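# Load a tote part into the nearest rotary-table mould nest

## Task

Pick one white plastic part out of the blue tote and insert it, narrow end first and pressed fully home, into the empty nest of the mould on the rotary table that is closest to the arms. The tote must stay upright and in place, still holding the remaining parts. Finish with both grippers released, so neither arm is in contact with any movable object.

## Robot and tools

Robot: two arms, left_arm and right_arm, each with a two-finger gripper. Fingers point along the gripper's +z axis and close along its y axis. The reported end_effector_position is the spot between the finger pads, just under 1 cm behind the tips.

Frame: all positions, orientations and targets use the scene frame. The origin sits at table-top height, halfway between the two arms' nominal bases. +z is up, +x reaches out over the table, and left_arm is on the +y side. The arm names do not match the image sides. Real bases are offset from nominal, and only a BASES line gives their calibrated place. Reported hand pose can be off by a few centimetres, more at long reach.

Row layout: every command row has 14 numbers, each in [-1, 1]. The first 7 are left_arm: dx, dy, dz, rx, ry, rz, opening. The next 7 are the same for right_arm. All 14 are required even if only one arm moves. dx, dy, dz, rx, ry, rz are offsets, not poses. They are measured along the scene axes from that arm's Hand target as it stood when the action or move began, and the gripper rotates about that position. Scale: 1.0 equals 0.6 m or 180 degrees. rx, ry, rz together form one rotation vector. Sending six zeros re-commands the current Hand target. Opening is absolute, not an offset: +1 is fully open (about 87 mm between pads), +0.5 about 69 mm, 0 about 43 mm, -0.5 about 18 mm, -1 closed. Sending 0 is a real command, so to leave a gripper unchanged, repeat its present value.

execute_actions(actions, cameras): actions is a list of actions. Each action is a table of up to 15 rows, and each row lasts one 1/30 s step. A short table holds its last row until 15 steps are done. Every row counts from the action's start pose, not from the previous row. Repeating the same offset in a new action moves the arm further. An empty list just returns state and images.

move(target, speed, blend, opening_speed, blocking, cameras): drives each gripper in a straight line toward an offset target. target is one 14-number row, or a list of up to 15 rows. Every row counts from the same starting Hand targets. Both arms finish together, within a 10 s cap.
- speed: m/s, 0.002 to 2.9, default 0.25. Turning is capped at twice that in rad/s. Give one value, or one per target.
- blend: in metres, rounds corners between listed targets.
- opening_speed: per second on the -1..+1 scale, at least 0.2.
- blocking=false returns after about 0.5 s while the move continues.

Moves do not avoid obstacles or the other arm. Grippers lag behind and overshoot more when going fast. Keep paths away from an arm's own base, which can flip its shoulder posture. The result adds a "move:" line with the outcome (done, off_target, moving, held, fault) and any limits (paced = pose clipped, held = steps withheld). done means at rest within 10 mm and 2 degrees. It says nothing about contact.

Other tools:
- wait(seconds 0-10): arms hold their last command.
- stop(): brakes a running move.
- zoom_image(camera, region [x0,y0,x1,y1] in pixels, at most 504x504): enlarges part of that camera's latest image.
- finished_scene(scene): ends scene 1 or 2 for good.

Cameras: cam_head_left, cam_head_right, cam_high, cam_low, cam_left_wrist, cam_right_wrist, each 896x504.

Result lines:
- Hand target: the last commanded pose after clipping. The next offsets count from it.
- The gripper often stops short of the Hand target. A new command, even all zeros, asks for it again. If it still falls short, send the difference as an offset.
- grip_measured: the finger position on the command scale. To grip, command roughly 0.04 below the reading at first contact; less than that grips more gently.
- Joint velocities reading "within noise" means the arm is still.
- Joint torques include gravity and a per-unit offset. Joints 1-3 wrap at ±28 N m.
- Tool commands lists the current gripper commands.

The controller limits each step's orientation change to within 40 degrees of the measured orientation. Friction and weight can leave the gripper low, short or tilted. After each move, check position and tilt and correct them.

Motor heat: holding loads, reaching far out or pushing against something heats the motors. A MOTOR HOT line appears at 75 °C. At 90 °C the arm folds and goes idle.

Avoid:
- dropping the part, or releasing it while it is still moving;
- fast impacts, and pushing far past a contact;
- tipping or shifting the tote;
- anything falling off the table;
- the two arms hitting or squeezing each other, including closing a gripper on the other arm's fingers. This can fail the scene.

An arm blocked by an object keeps pressing until you command its target back. Loose objects may get an occasional small nudge. A wrist camera cable resting on something counts as contact. Before ending, open the gripper, lift clear, and confirm the part sits fully seated in the nest.

Each tool is called in YAML: its name, and indented under it one key for each argument.

## Session

execute_actions:
  actions: []

Scene clock: 0.00 s.
left_arm: end_effector_position=(+0.3120, +0.2415, +0.2616) grip_measured=+1.000 end_effector_quat_wxyz=(+0.542, +0.103, +0.831, +0.070) | right_arm: end_effector_position=(+0.2310, -0.4574, +0.1255) grip_measured=+0.985 end_effector_quat_wxyz=(+0.450, +0.120, +0.878, -0.108)
Joint positions: left_arm=[-0.537 0.881 0.854 -0.45 -0.503 0.007 1] | right_arm=[-0.232 0.823 0.419 -0.208 0.095 -0.034 0.993]
Joint velocities: within noise
Joint torques (N m): no reading
Motor temperatures (°C): left_arm=[29 31 34 28 27 29 28] | right_arm=[29 34 32 28 27 28 31]
Heat: left arm: 34 °C; right arm: 34 °C.
Hand target: left_arm +0.3125, +0.2412, +0.2659; +0.547, +0.101, +0.829, +0.068 | right_arm +0.2344, -0.4583, +0.1320; +0.458, +0.120, +0.874, -0.109
Tool commands: left_gripper/opening=+1.0 right_gripper/opening=+1.0
camera_calibration:
cam_left_wrist: T_world_to_cam=[[-0.0995639, -0.970617, -0.219066, 0.319436], [-0.954538, 0.155336, -0.254417, 0.348628], [0.28097, 0.183776, -0.941957, 0.249229], [0, 0, 0, 1]] pos_world=[0.294557, 0.210093, 0.393437]
cam_right_wrist: T_world_to_cam=[[-0.31501, -0.944202, 0.0961823, -0.375248], [-0.946053, 0.304287, -0.111325, 0.397031], [0.0758463, -0.126062, -0.989119, 0.190546], [0, 0, 0, 1]] pos_world=[0.242954, -0.451101, 0.268765]

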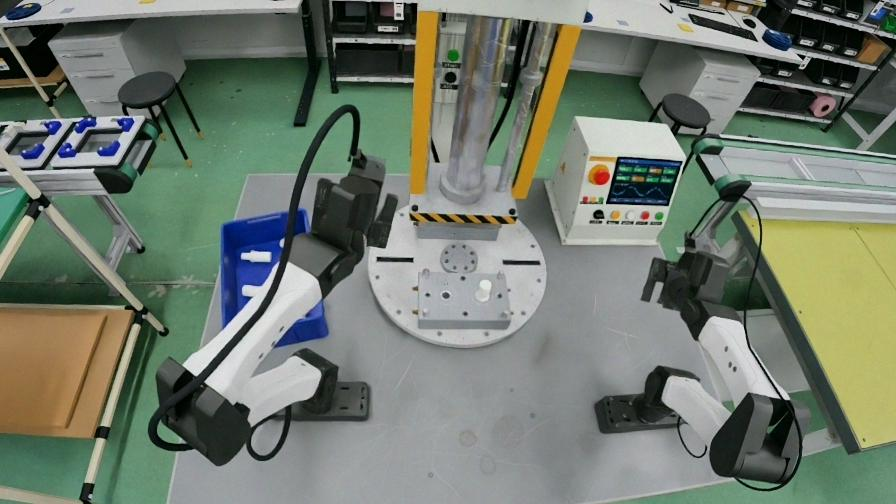

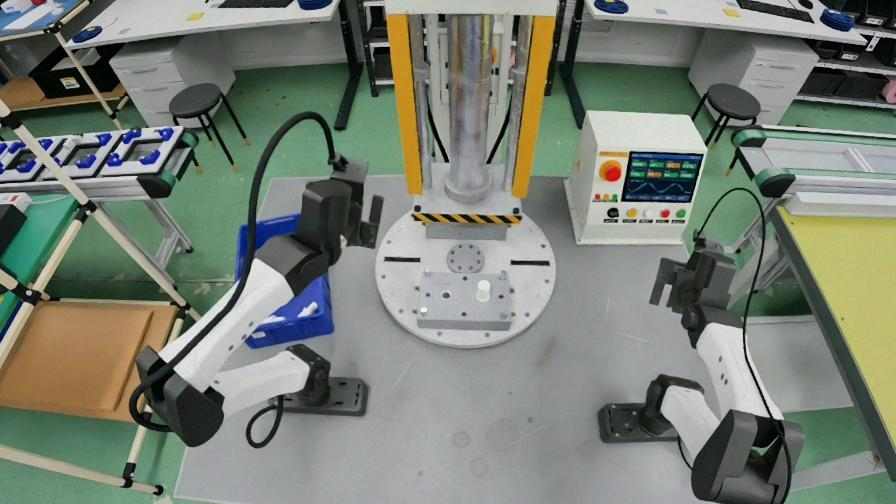

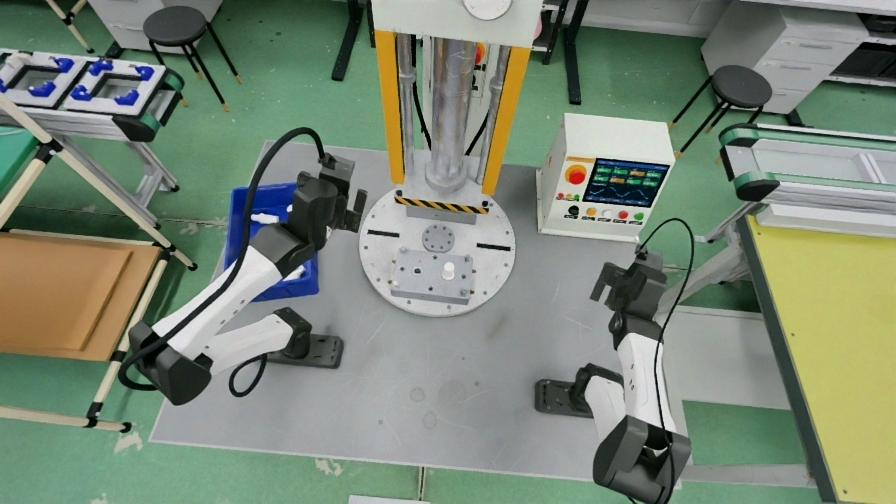

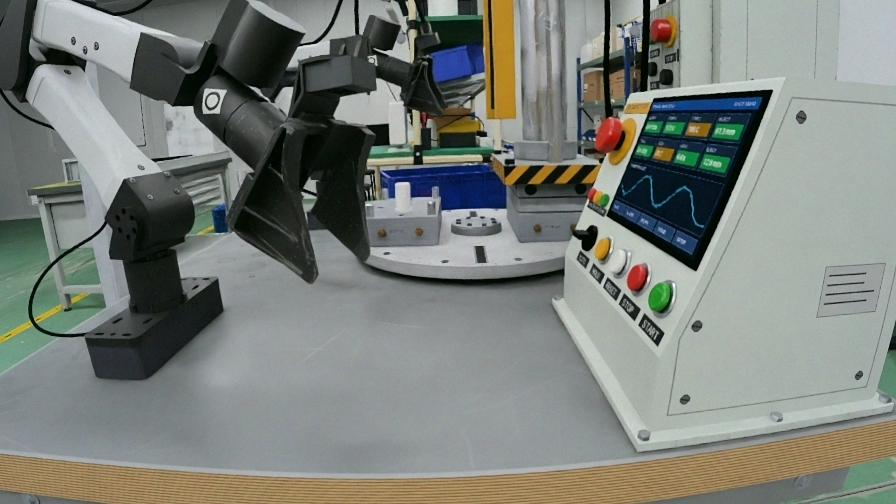

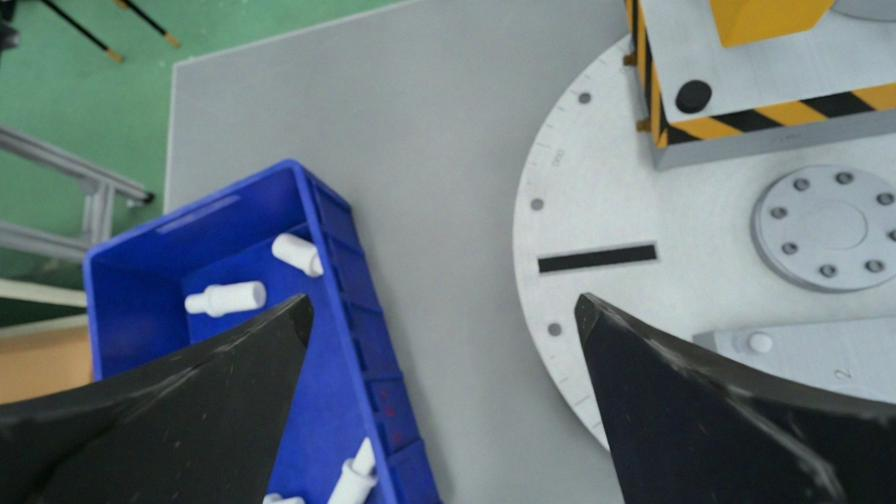

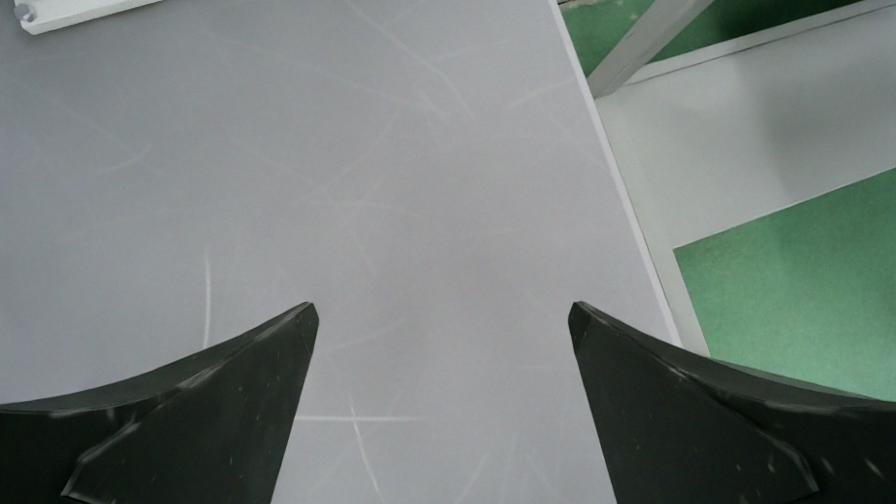

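move:
  target: [-0.12,-0.07,0.157,-0.1034,0.0533,0.0682,1,0,0,0,0,0,0,1]

zoom_image:
  camera: "cam_low"
  region: [340, 150, 480, 270]

zoom_image:
  camera: "cam_head_right"
  region: [370, 220, 570, 360]

zoom_image:
  camera: "cam_left_wrist"
  region: [0, 0, 360, 360]

Scene clock: 20.83 s.
left_arm: end_effector_position=(+0.2397, +0.1987, +0.3544) grip_measured=+1.000 end_effector_quat_wxyz=(+0.468, -0.067, +0.881, -0.019) | right_arm: end_effector_position=(+0.2310, -0.4574, +0.1255) grip_measured=+0.985 end_effector_quat_wxyz=(+0.450, +0.120, +0.878, -0.108)
Joint positions: left_arm=[-0.903 1.117 1.563 -1.307 -0.74 -0.782 1] | right_arm=[-0.232 0.823 0.419 -0.208 0.095 -0.034 0.993]
Joint velocities: within noise
Joint torques (N m): left_arm=[0.03 -1.03 8.95 1.22 -0.47 -0.08] | right_arm=[-0.35 -1.24 8.18 2.1 0.1 0]
Motor temperatures (°C): left_arm=[29 31 38 31 27 29 28] | right_arm=[29 34 36 32 27 28 31]
Heat: left arm: 38 °C; right arm: 36 °C.
Hand target: left_arm +0.2404, +0.1992, +0.3603; +0.475, -0.072, +0.877, -0.018 | right_arm +0.2344, -0.4583, +0.1320; +0.458, +0.120, +0.874, -0.109
Off the commanded pose: left_arm 0.006 m, 1 deg | right_arm 0.007 m, 1 deg.
move: done
camera_calibration:
cam_left_wrist: T_world_to_cam=[[0.0971189, -0.989628, 0.105852, 0.132542], [-0.99001, -0.106981, -0.0918492, 0.312801], [0.102221, -0.0958741, -0.990131, 0.480282], [0, 0, 0, 1]] pos_world=[0.247709, 0.210677, 0.490243]
cam_right_wrist: T_world_to_cam=[[-0.31501, -0.944202, 0.0961823, -0.375248], [-0.946053, 0.304287, -0.111325, 0.397031], [0.0758463, -0.126062, -0.989119, 0.190546], [0, 0, 0, 1]] pos_world=[0.242954, -0.451101, 0.268765]

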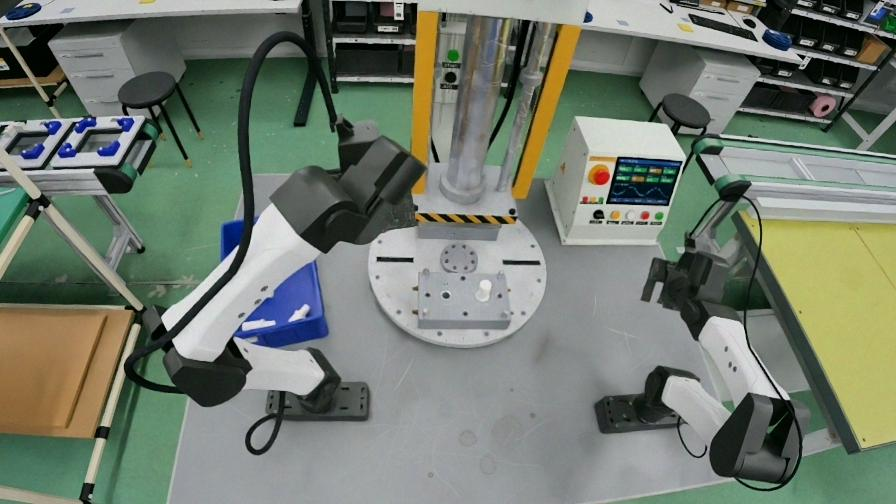

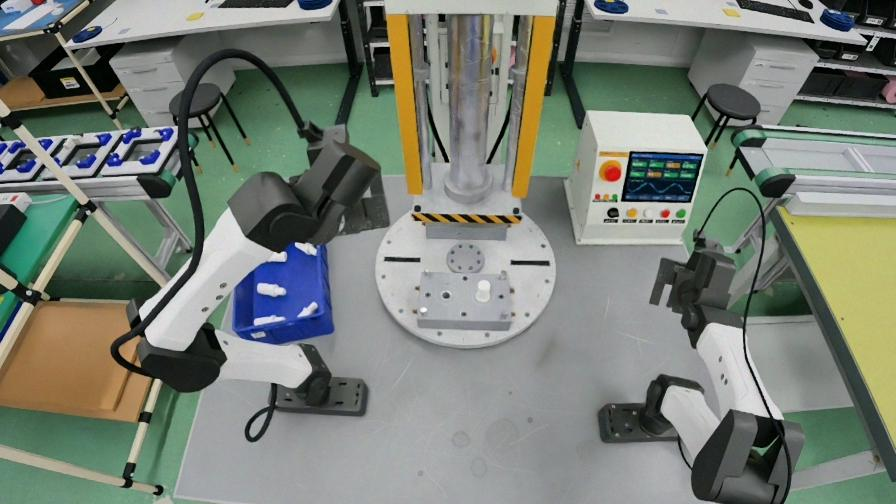

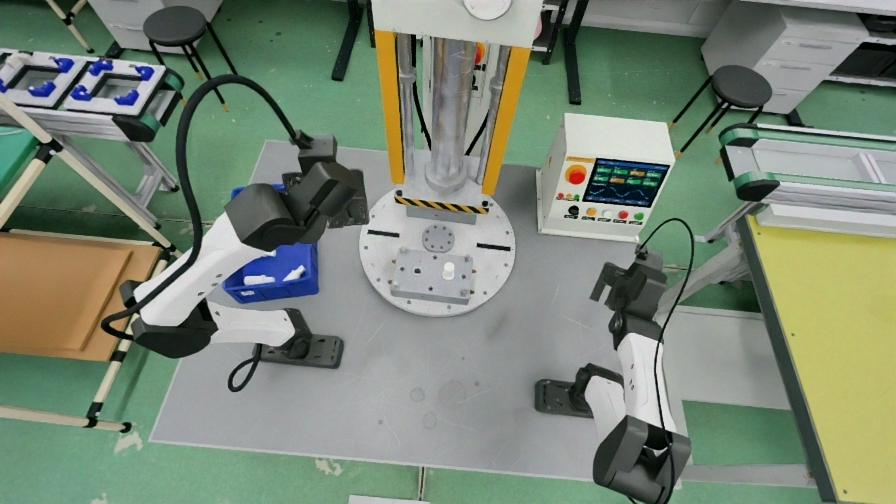

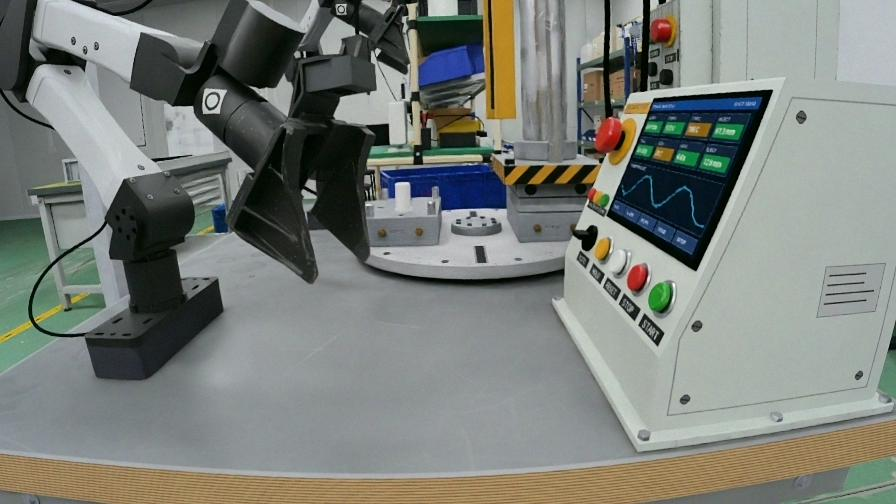

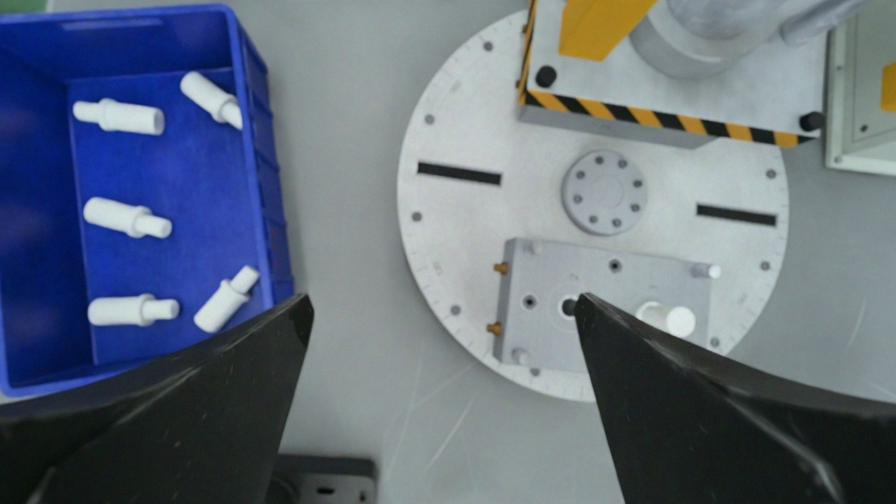

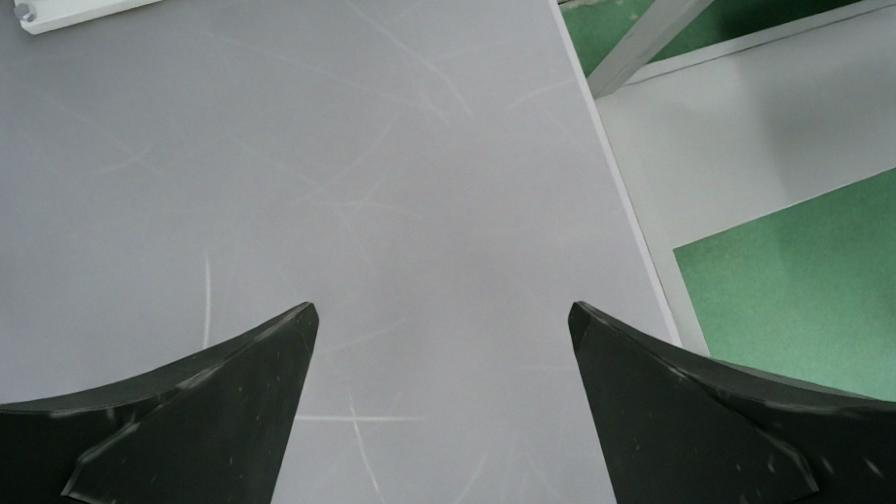

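Scaled by 3.600 from the camera's 896x504 image, which has a finer 1280x720 frame.

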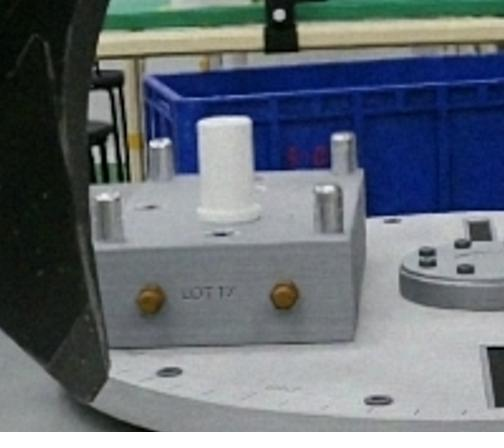

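Scaled by 2.520 from the camera's 896x504 image, which has a finer 1280x720 frame.

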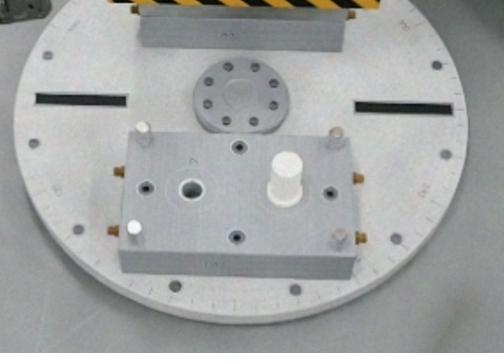

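Scaled by 1.400 from the camera's 896x504 image, which has a finer 1280x720 frame.

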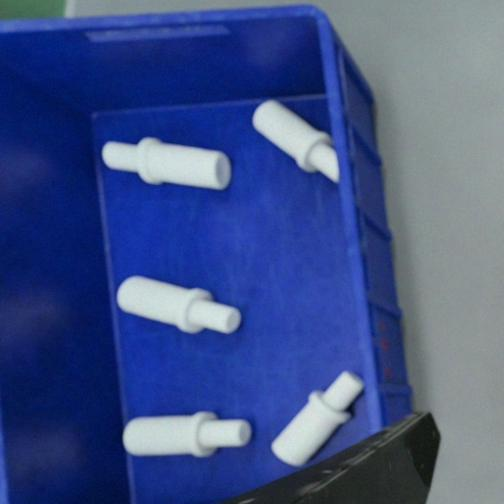

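move:
  target:
    - [0.259,0.468,-0.13,0.312,0.295,-0.486,0.0,0,0,0,0,0,0,1]
    - [0.259,0.468,-0.3,0.312,0.295,-0.486,0.0,0,0,0,0,0,0,1]
  cameras: ["cam_left_wrist","cam_high","cam_head_right"]

zoom_image:
  camera: "cam_high"
  region: [180, 130, 360, 310]

Scene clock: 126.97 s.
left_arm: end_effector_position=(+0.3962, +0.4759, +0.1835) grip_measured=+0.000 end_effector_quat_wxyz=(-0.069, +0.712, +0.695, +0.075) | right_arm: end_effector_position=(+0.2310, -0.4574, +0.1255) grip_measured=+0.985 end_effector_quat_wxyz=(+0.450, +0.120, +0.878, -0.108)
Joint positions: left_arm=[0.236 1.963 1.845 -1.397 -0.197 1.824 0.5] | right_arm=[-0.232 0.823 0.419 -0.208 0.095 -0.034 0.993]
Joint velocities: within noise
Joint torques (N m): left_arm=[1.37 -8.4 6.42 0.42 -0.01 0.03] | right_arm=[-0.31 -1.18 8.1 2.14 0.1 0]
Motor temperatures (°C): left_arm=[29 31 41 32 28 29 28] | right_arm=[29 34 44 38 27 28 31]
Heat: left arm: 41 °C; right arm: 44 °C.
Hand target: left_arm +0.3959, +0.4801, +0.1803; -0.072, +0.709, +0.697, +0.075 | right_arm +0.2344, -0.4583, +0.1320; +0.458, +0.120, +0.874, -0.109
Off the commanded pose: left_arm 0.005 m, 1 deg | right_arm 0.007 m, 1 deg.
move: done
camera_calibration:
cam_left_wrist: T_world_to_cam=[[-0.999871, 0.0160179, 0.00077551, 0.385097], [0.00816733, 0.467012, 0.884213, -0.366008], [0.0138011, 0.884106, -0.467082, -0.205736], [0, 0, 0, 1]] pos_world=[0.390876, 0.346654, 0.227235]
Images, in order (width x height): cam_head_right 896x504, cam_high 896x504, cam_left_wrist 896x504.

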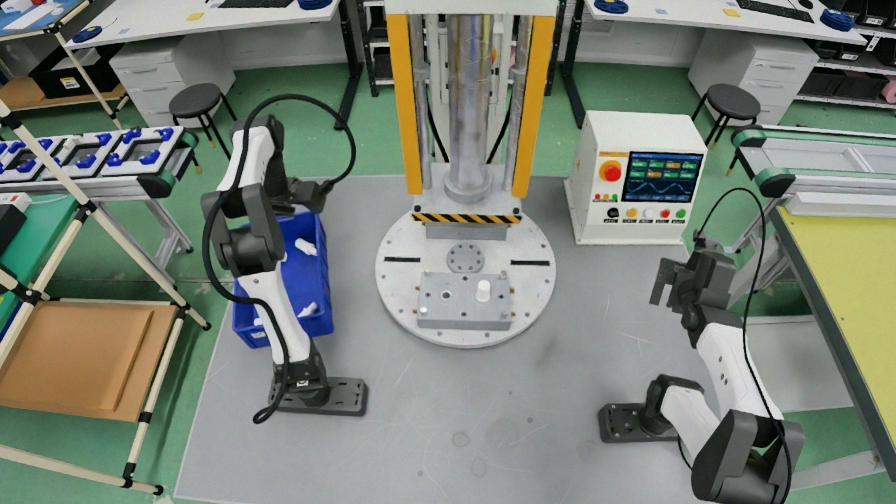

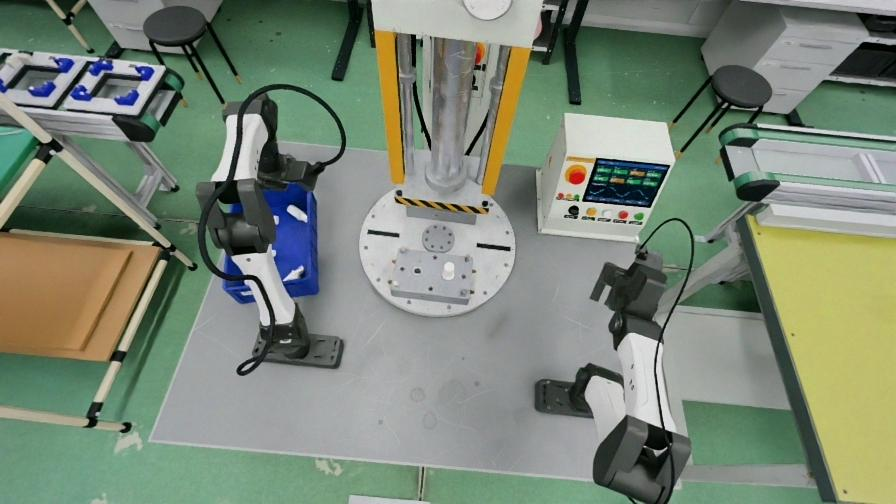

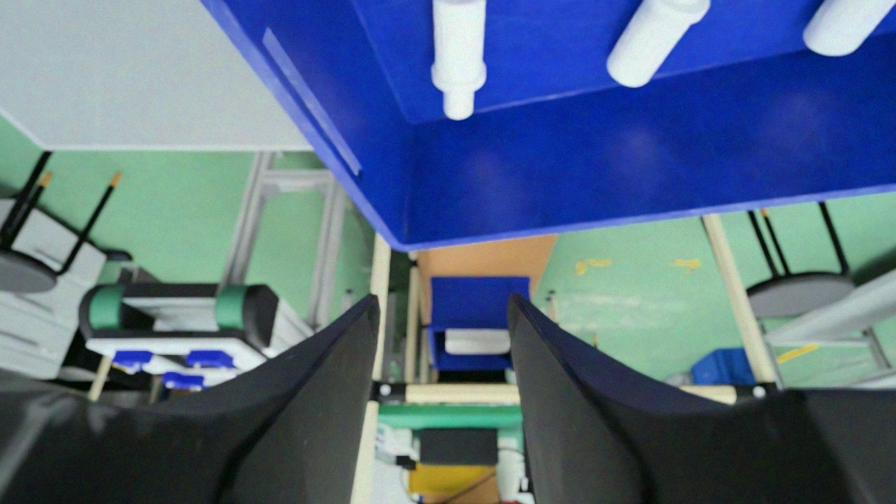

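Scaled by 2.800 from the camera's 896x504 image, which has a finer 1280x720 frame.

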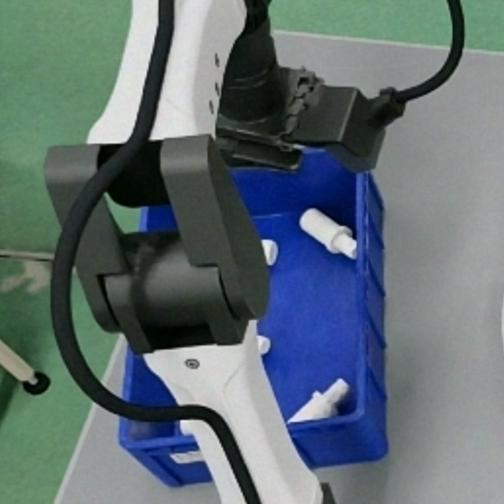

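move:
  target: [-0.017,0.0205,-0.225,0,0,0,0.0,0,0,0,0,0,0,1]
  speed: 0.12
  cameras: ["cam_left_wrist","cam_high"]

zoom_image:
  camera: "cam_high"
  region: [200, 150, 350, 300]

Scene clock: 138.20 s.
left_arm: end_effector_position=(+0.3863, +0.4878, +0.0543) grip_measured=+0.000 end_effector_quat_wxyz=(-0.067, +0.707, +0.700, +0.077) | right_arm: end_effector_position=(+0.2310, -0.4574, +0.1255) grip_measured=+0.985 end_effector_quat_wxyz=(+0.450, +0.120, +0.878, -0.108)
Joint positions: left_arm=[0.274 1.998 1.372 -0.876 -0.193 1.848 0.5] | right_arm=[-0.232 0.823 0.419 -0.208 0.095 -0.034 0.993]
Joint velocities: within noise
Joint torques (N m): left_arm=[1.46 -7.2 6.01 0.57 -0.02 0.17] | right_arm=[-0.46 -1.25 8.12 2.14 0.09 0.03]
Motor temperatures (°C): left_arm=[29 33 40 31 28 29 28] | right_arm=[29 34 44 38 27 28 31]
Heat: left arm: 40 °C; right arm: 44 °C.
Hand target: left_arm +0.3856, +0.4923, +0.0453; -0.072, +0.709, +0.697, +0.075 | right_arm +0.2344, -0.4583, +0.1320; +0.458, +0.120, +0.874, -0.109
Off the commanded pose: left_arm 0.010 m, 1 deg | right_arm 0.007 m, 1 deg.
move: done
camera_calibration:
cam_left_wrist: T_world_to_cam=[[-0.999967, 0.00240986, -0.00781606, 0.382236], [-0.00578202, 0.467615, 0.883913, -0.252145], [0.00578501, 0.883929, -0.467586, -0.273172], [0, 0, 0, 1]] pos_world=[0.382346, 0.35845, 0.0981303]
Images, in order (width x height): cam_high 896x504, cam_left_wrist 896x504.

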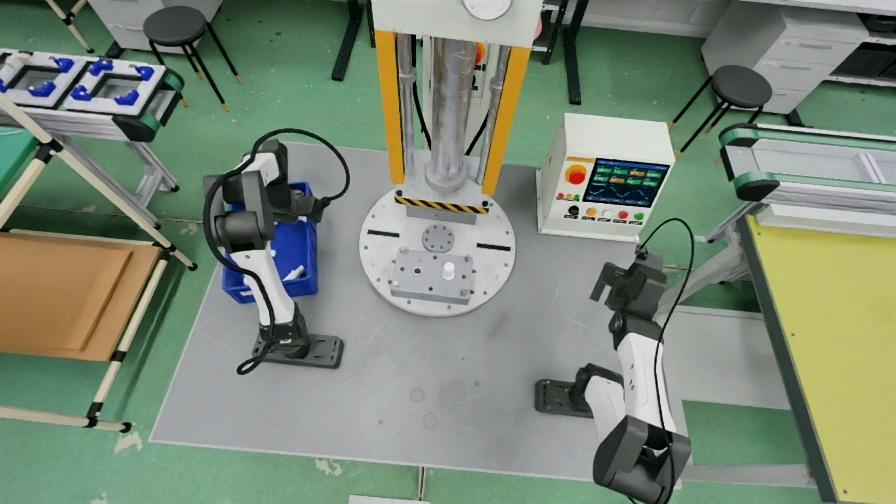

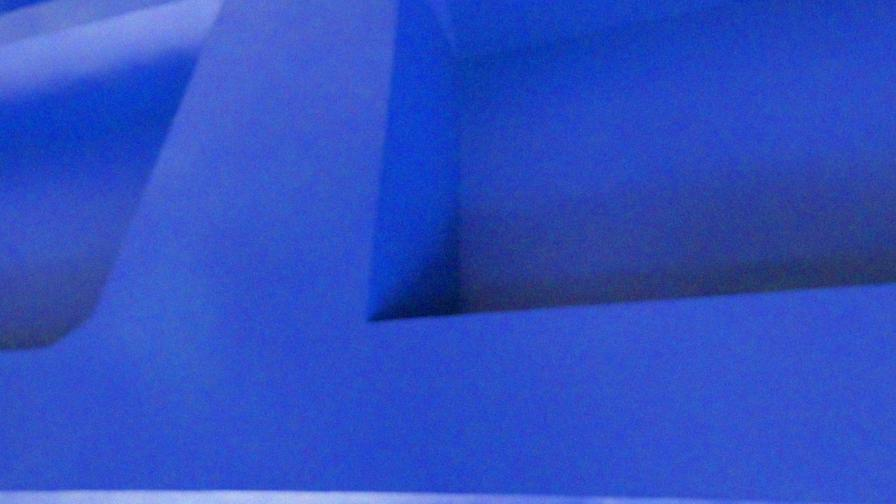

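Scaled by 3.360 from the camera's 896x504 image, which has a finer 1280x720 frame.

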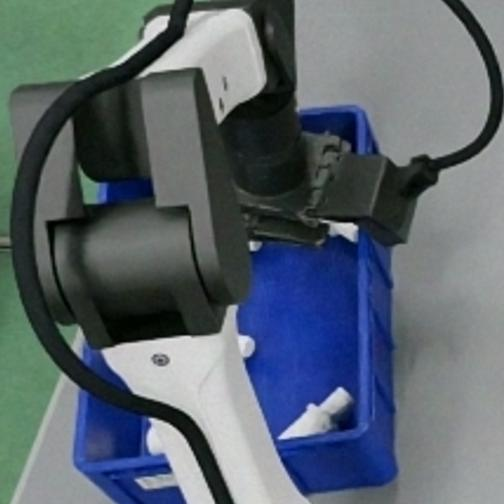

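move:
  target:
    - [0,0,0.13,0,0,0,0.0,0,0,0,0,0,0,1]
    - [0,0.022,0.14,-0.1,0,0,0.0,0,0,0,0,0,0,1]
  speed: 0.12
  cameras: ["cam_left_wrist","cam_high"]

zoom_image:
  camera: "cam_high"
  region: [200, 150, 350, 300]

Scene clock: 178.00 s.
left_arm: end_effector_position=(+0.3831, +0.5059, +0.1325) grip_measured=+0.000 end_effector_quat_wxyz=(+0.033, +0.709, +0.704, -0.024) | right_arm: end_effector_position=(+0.2310, -0.4574, +0.1255) grip_measured=+0.985 end_effector_quat_wxyz=(+0.450, +0.120, +0.878, -0.108)
Joint positions: left_arm=[0.444 2.035 1.805 -1.364 0.079 2.011 0.5] | right_arm=[-0.232 0.823 0.419 -0.208 0.095 -0.034 0.993]
Joint velocities: within noise
Joint torques (N m): left_arm=[1.13 -7.41 9.44 0 0.41 0.18] | right_arm=[-0.32 -1.18 8.08 2.13 0.1 0]
Motor temperatures (°C): left_arm=[29 35 39 30 28 29 28] | right_arm=[29 34 45 39 27 28 31]
Heat: left arm: 39 °C; right arm: 45 °C.
Hand target: left_arm +0.3856, +0.5055, +0.1292; +0.039, +0.712, +0.700, -0.035 | right_arm +0.2344, -0.4583, +0.1320; +0.458, +0.120, +0.874, -0.109
Off the commanded pose: left_arm 0.004 m, 1 deg | right_arm 0.007 m, 1 deg.
move: done
camera_calibration:
cam_left_wrist: T_world_to_cam=[[-0.999987, 0.00103791, -0.00490672, 0.379955], [-0.00279111, 0.697679, 0.716405, -0.425079], [0.00416688, 0.71641, -0.697667, -0.136734], [0, 0, 0, 1]] pos_world=[0.379333, 0.394132, 0.210998]
Images, in order (width x height): cam_high 896x504, cam_left_wrist 896x504.

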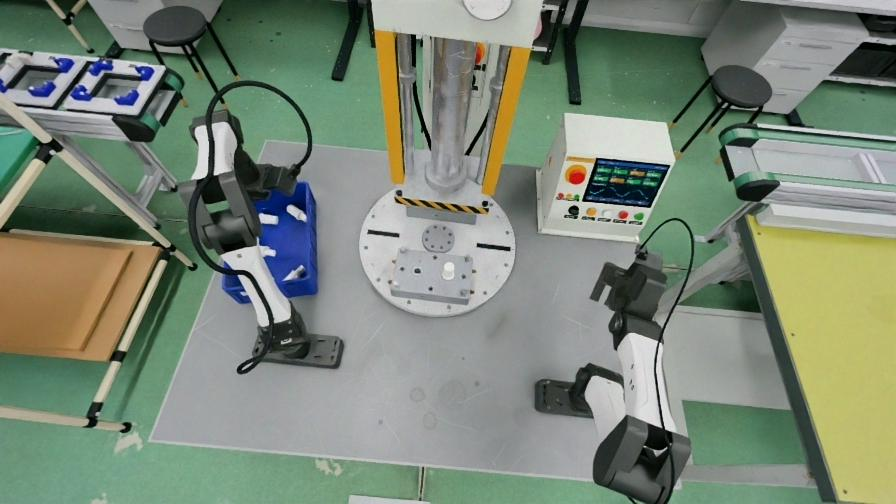

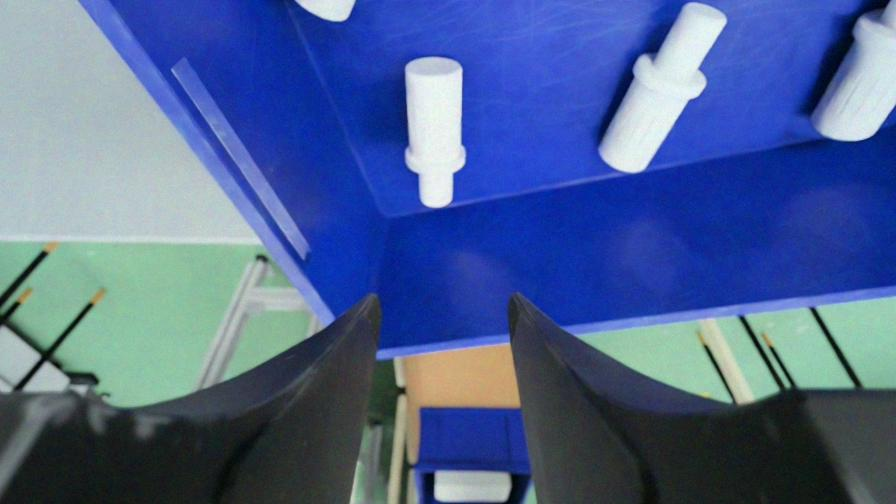

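Scaled by 3.360 from the camera's 896x504 image, which has a finer 1280x720 frame.

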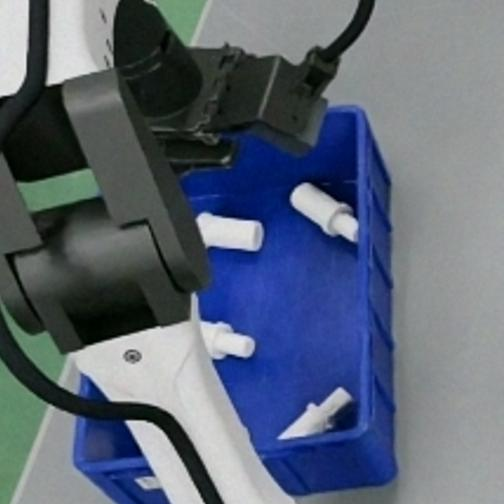

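move:
  target:
    - [0.002,-0.01,0,0,-0.0667,0,-0.1,0,0,0,0,0,0,1]
    - [0.002,-0.01,-0.12,0,-0.0667,0,-0.1,0,0,0,0,0,0,1]
  speed: [0.12,0.1]
  cameras: ["cam_left_wrist","cam_high","cam_head_right"]

zoom_image:
  camera: "cam_high"
  region: [200, 150, 350, 300]

Scene clock: 204.60 s.
left_arm: end_effector_position=(+0.3879, +0.5005, +0.0673) grip_measured=-0.100 end_effector_quat_wxyz=(+0.106, +0.710, +0.694, +0.050) | right_arm: end_effector_position=(+0.2310, -0.4574, +0.1255) grip_measured=+0.985 end_effector_quat_wxyz=(+0.450, +0.120, +0.878, -0.108)
Joint positions: left_arm=[0.468 1.904 1.335 -0.838 0.17 2.035 0.45] | right_arm=[-0.232 0.823 0.419 -0.208 0.095 -0.034 0.993]
Joint velocities: within noise
Joint torques (N m): left_arm=[1.42 -6.78 6.19 0.6 0.47 0.13] | right_arm=[-0.38 -1.2 8.01 2.12 0.08 0.02]
Motor temperatures (°C): left_arm=[29 38 41 30 28 29 28] | right_arm=[29 34 46 40 27 28 31]
Heat: left arm: 41 °C; right arm: 46 °C.
Hand target: left_arm +0.3868, +0.4996, +0.0573; +0.112, +0.712, +0.692, +0.040 | right_arm +0.2344, -0.4583, +0.1320; +0.458, +0.120, +0.874, -0.109
Off the commanded pose: left_arm 0.010 m, 1 deg | right_arm 0.007 m, 1 deg.
move: done
camera_calibration:
cam_left_wrist: T_world_to_cam=[[-0.977069, 0.00734365, -0.212797, 0.386328], [-0.147504, 0.697397, 0.701342, -0.317289], [0.153554, 0.716648, -0.680321, -0.237628], [0, 0, 0, 1]] pos_world=[0.367156, 0.388735, 0.143074]
Images, in order (width x height): cam_head_right 896x504, cam_high 896x504, cam_left_wrist 896x504.

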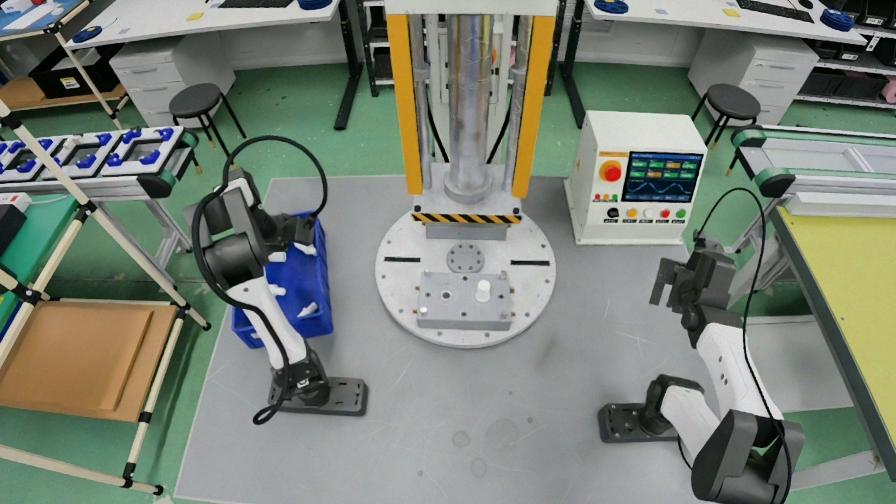

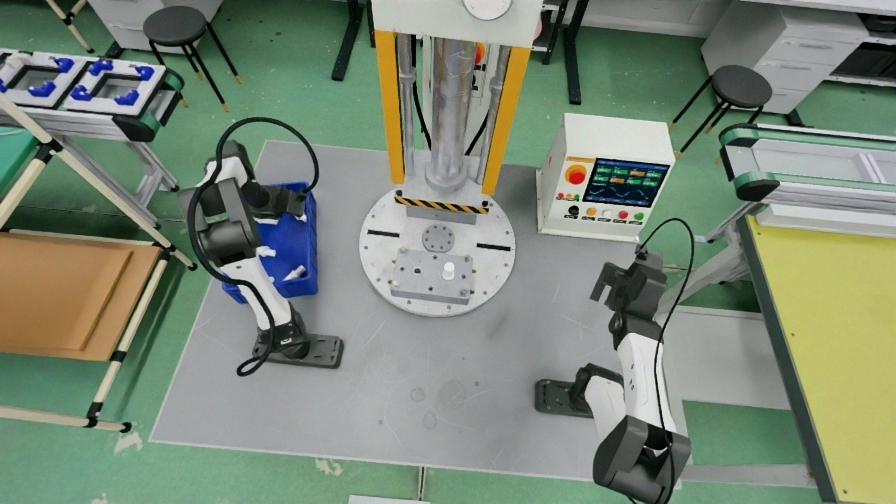

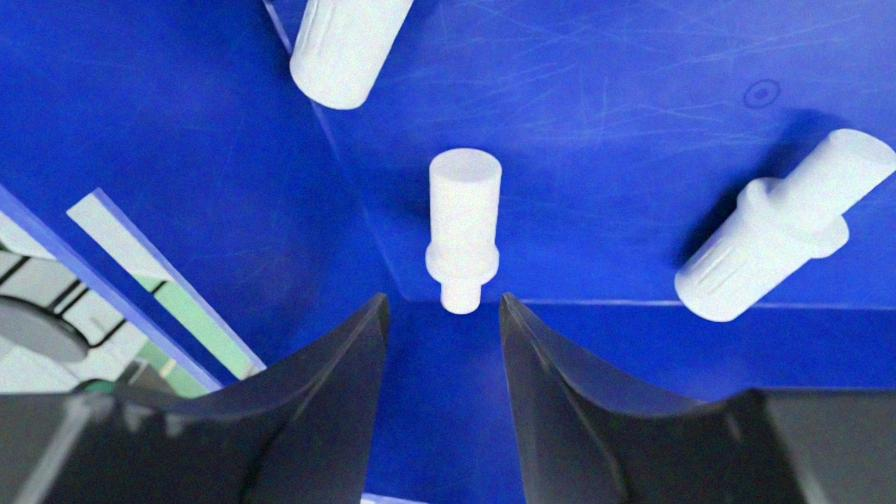

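Scaled by 3.360 from the camera's 896x504 image, which has a finer 1280x720 frame.

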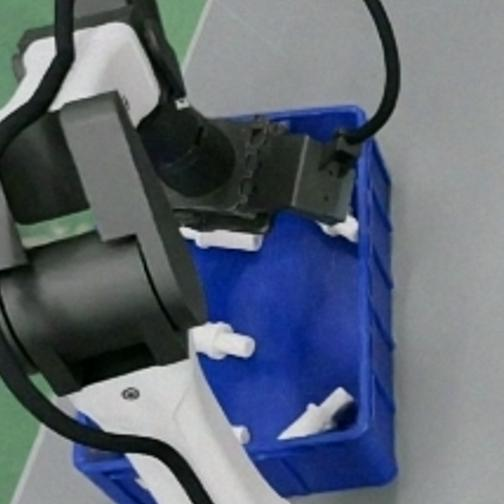

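move:
  target: [0.0013,-0.0016,-0.068,0,0,0,-0.1,0,0,0,0,0,0,1]
  speed: 0.07
  cameras: ["cam_left_wrist","cam_high"]

zoom_image:
  camera: "cam_high"
  region: [200, 150, 350, 300]

Scene clock: 215.30 s.
left_arm: end_effector_position=(+0.3898, +0.5014, +0.0275) grip_measured=-0.100 end_effector_quat_wxyz=(+0.109, +0.709, +0.694, +0.051) | right_arm: end_effector_position=(+0.2310, -0.4574, +0.1255) grip_measured=+0.985 end_effector_quat_wxyz=(+0.450, +0.120, +0.878, -0.108)
Joint positions: left_arm=[0.469 1.967 1.251 -0.687 0.174 2.035 0.45] | right_arm=[-0.232 0.823 0.419 -0.208 0.095 -0.034 0.993]
Joint velocities: within noise
Joint torques (N m): left_arm=[0.96 -6.84 5.75 0.63 0.44 0.09] | right_arm=[-0.27 -1.21 8.24 2.14 0.09 0.04]
Motor temperatures (°C): left_arm=[29 38 41 30 28 29 28] | right_arm=[29 34 46 40 27 28 31]
Heat: left arm: 41 °C; right arm: 46 °C.
Hand target: left_arm +0.3875, +0.4986, +0.0165; +0.112, +0.712, +0.692, +0.040 | right_arm +0.2344, -0.4583, +0.1320; +0.458, +0.120, +0.874, -0.109
Off the commanded pose: left_arm 0.012 m, 1 deg | right_arm 0.007 m, 1 deg.
move: off_target (left_arm)
camera_calibration:
cam_left_wrist: T_world_to_cam=[[-0.97598, 0.00612304, -0.217775, 0.380066], [-0.151675, 0.698468, 0.699384, -0.288645], [0.156391, 0.715615, -0.680762, -0.266128], [0, 0, 0, 1]] pos_world=[0.368777, 0.389728, 0.103472]
Images, in order (width x height): cam_high 896x504, cam_left_wrist 896x504.

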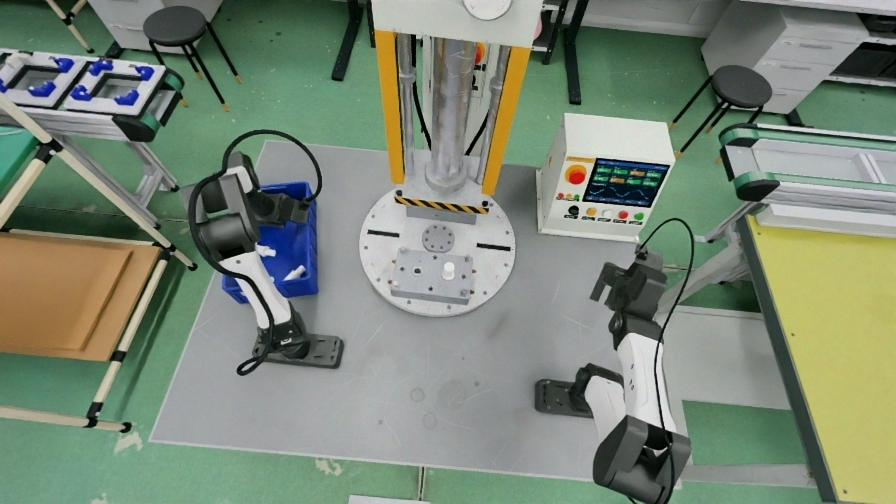

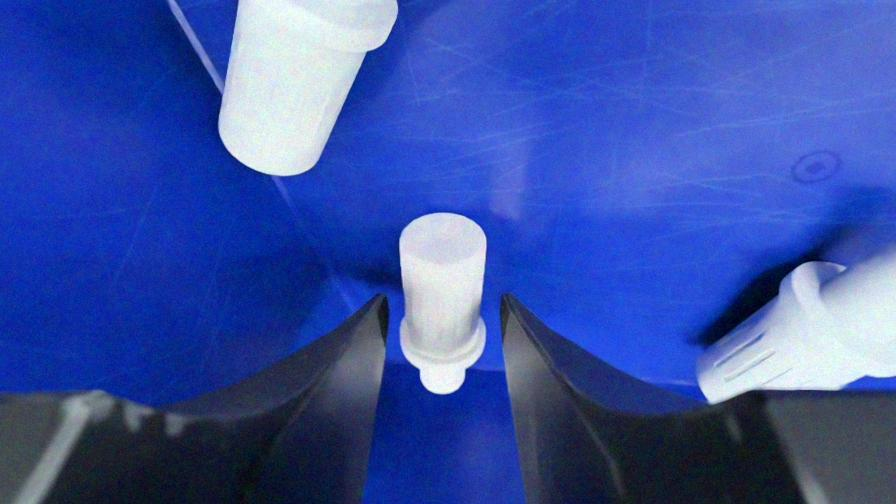

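Scaled by 3.360 from the camera's 896x504 image, which has a finer 1280x720 frame.

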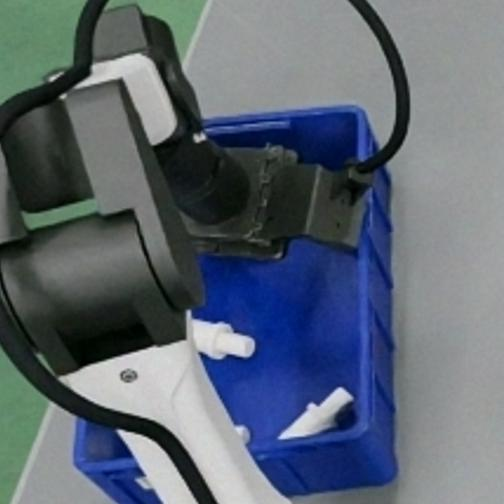

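move:
  target: [-0.002,-0.003,-0.012,0,0,0,-0.1,0,0,0,0,0,0,1]
  speed: 0.05
  cameras: ["cam_left_wrist"]

Scene clock: 221.70 s.
left_arm: end_effector_position=(+0.3914, +0.4996, +0.0248) grip_measured=-0.100 end_effector_quat_wxyz=(+0.116, +0.709, +0.693, +0.054) | right_arm: end_effector_position=(+0.2310, -0.4574, +0.1255) grip_measured=+0.985 end_effector_quat_wxyz=(+0.450, +0.120, +0.878, -0.108)
Joint positions: left_arm=[0.469 1.967 1.237 -0.663 0.187 2.035 0.45] | right_arm=[-0.232 0.823 0.419 -0.208 0.095 -0.034 0.993]
Joint velocities: within noise
Joint torques (N m): left_arm=[0.75 -6.32 4.92 0.72 0.3 0.07] | right_arm=[-0.18 -1.36 8.12 2.13 0.05 0]
Motor temperatures (°C): left_arm=[29 38 41 30 28 29 28] | right_arm=[29 34 46 40 27 28 31]
Heat: left arm: 41 °C; right arm: 46 °C.
Hand target: left_arm +0.3864, +0.4968, +0.0093; +0.112, +0.712, +0.692, +0.040 | right_arm +0.2344, -0.4583, +0.1320; +0.458, +0.120, +0.874, -0.109
Off the commanded pose: left_arm 0.017 m, 2 deg | right_arm 0.007 m, 1 deg.
move: off_target (left_arm)
camera_calibration:
cam_left_wrist: T_world_to_cam=[[-0.972771, 0.00668688, -0.231671, 0.379841], [-0.159988, 0.703851, 0.692097, -0.284409], [0.16769, 0.710316, -0.683616, -0.268682], [0, 0, 0, 1]] pos_world=[0.369052, 0.388491, 0.101162]
Images, in order (width x height): cam_left_wrist 896x504.

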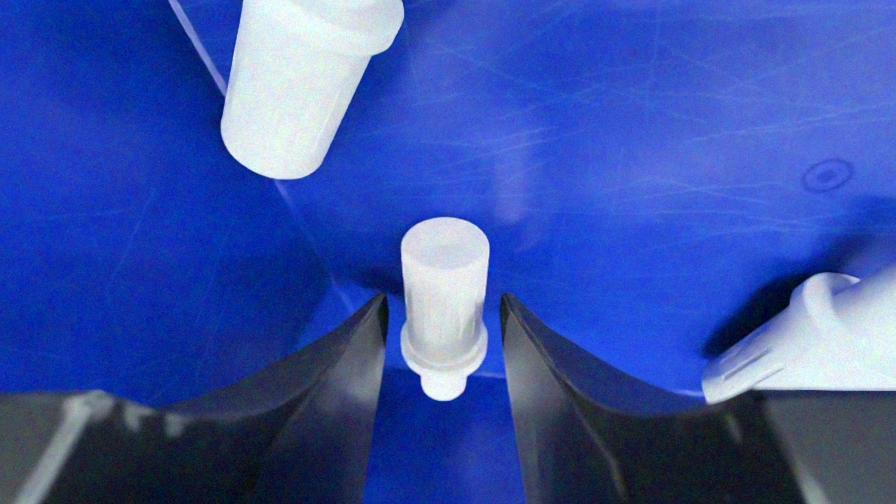

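move:
  target: [0.003,0.003,0.012,0,0,0,-0.55,0,0,0,0,0,0,1]
  opening_speed: 0.4
  cameras: ["cam_left_wrist"]

Scene clock: 234.63 s.
left_arm: end_effector_position=(+0.3915, +0.4995, +0.0248) grip_measured=-0.346 end_effector_quat_wxyz=(+0.116, +0.709, +0.693, +0.054) | right_arm: end_effector_position=(+0.2310, -0.4574, +0.1255) grip_measured=+0.985 end_effector_quat_wxyz=(+0.450, +0.120, +0.878, -0.108)
Joint positions: left_arm=[0.469 1.967 1.237 -0.663 0.187 2.035 0.327] | right_arm=[-0.232 0.823 0.419 -0.208 0.095 -0.034 0.993]
Joint velocities: within noise
Joint torques (N m): left_arm=[0.94 -6.69 7.36 0.41 0.3 0.08] | right_arm=[-0.35 -1.26 8.12 2.13 0.09 0.03]
Motor temperatures (°C): left_arm=[29 38 40 30 28 29 28] | right_arm=[29 34 46 40 27 28 31]
Heat: left arm: 40 °C; right arm: 46 °C.
Hand target: left_arm +0.3883, +0.4986, +0.0166; +0.113, +0.712, +0.692, +0.040 | right_arm +0.2344, -0.4583, +0.1320; +0.458, +0.120, +0.874, -0.109
Off the commanded pose: left_arm 0.009 m, 2 deg | right_arm 0.007 m, 1 deg.
move: done
camera_calibration:
cam_left_wrist: T_world_to_cam=[[-0.972735, 0.00674252, -0.231823, 0.379846], [-0.160006, 0.704073, 0.691867, -0.284533], [0.167885, 0.710096, -0.683797, -0.268582], [0, 0, 0, 1]] pos_world=[0.369053, 0.38849, 0.101261]
Images, in order (width x height): cam_left_wrist 896x504.

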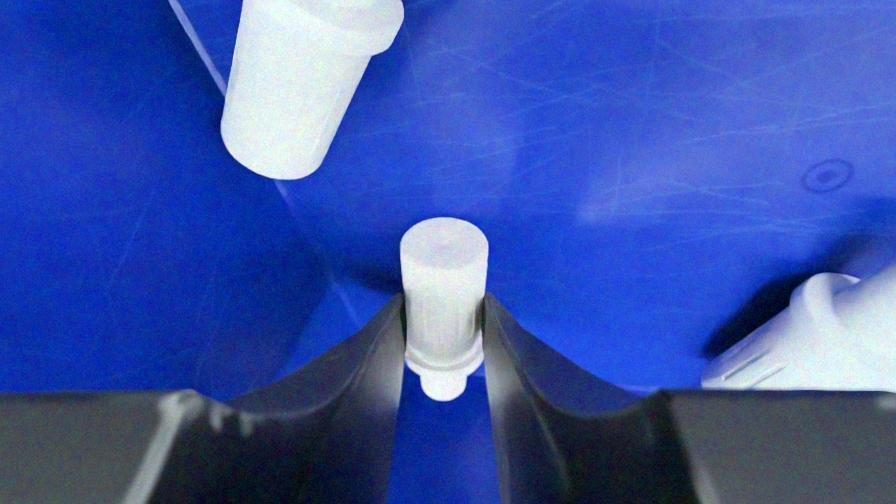

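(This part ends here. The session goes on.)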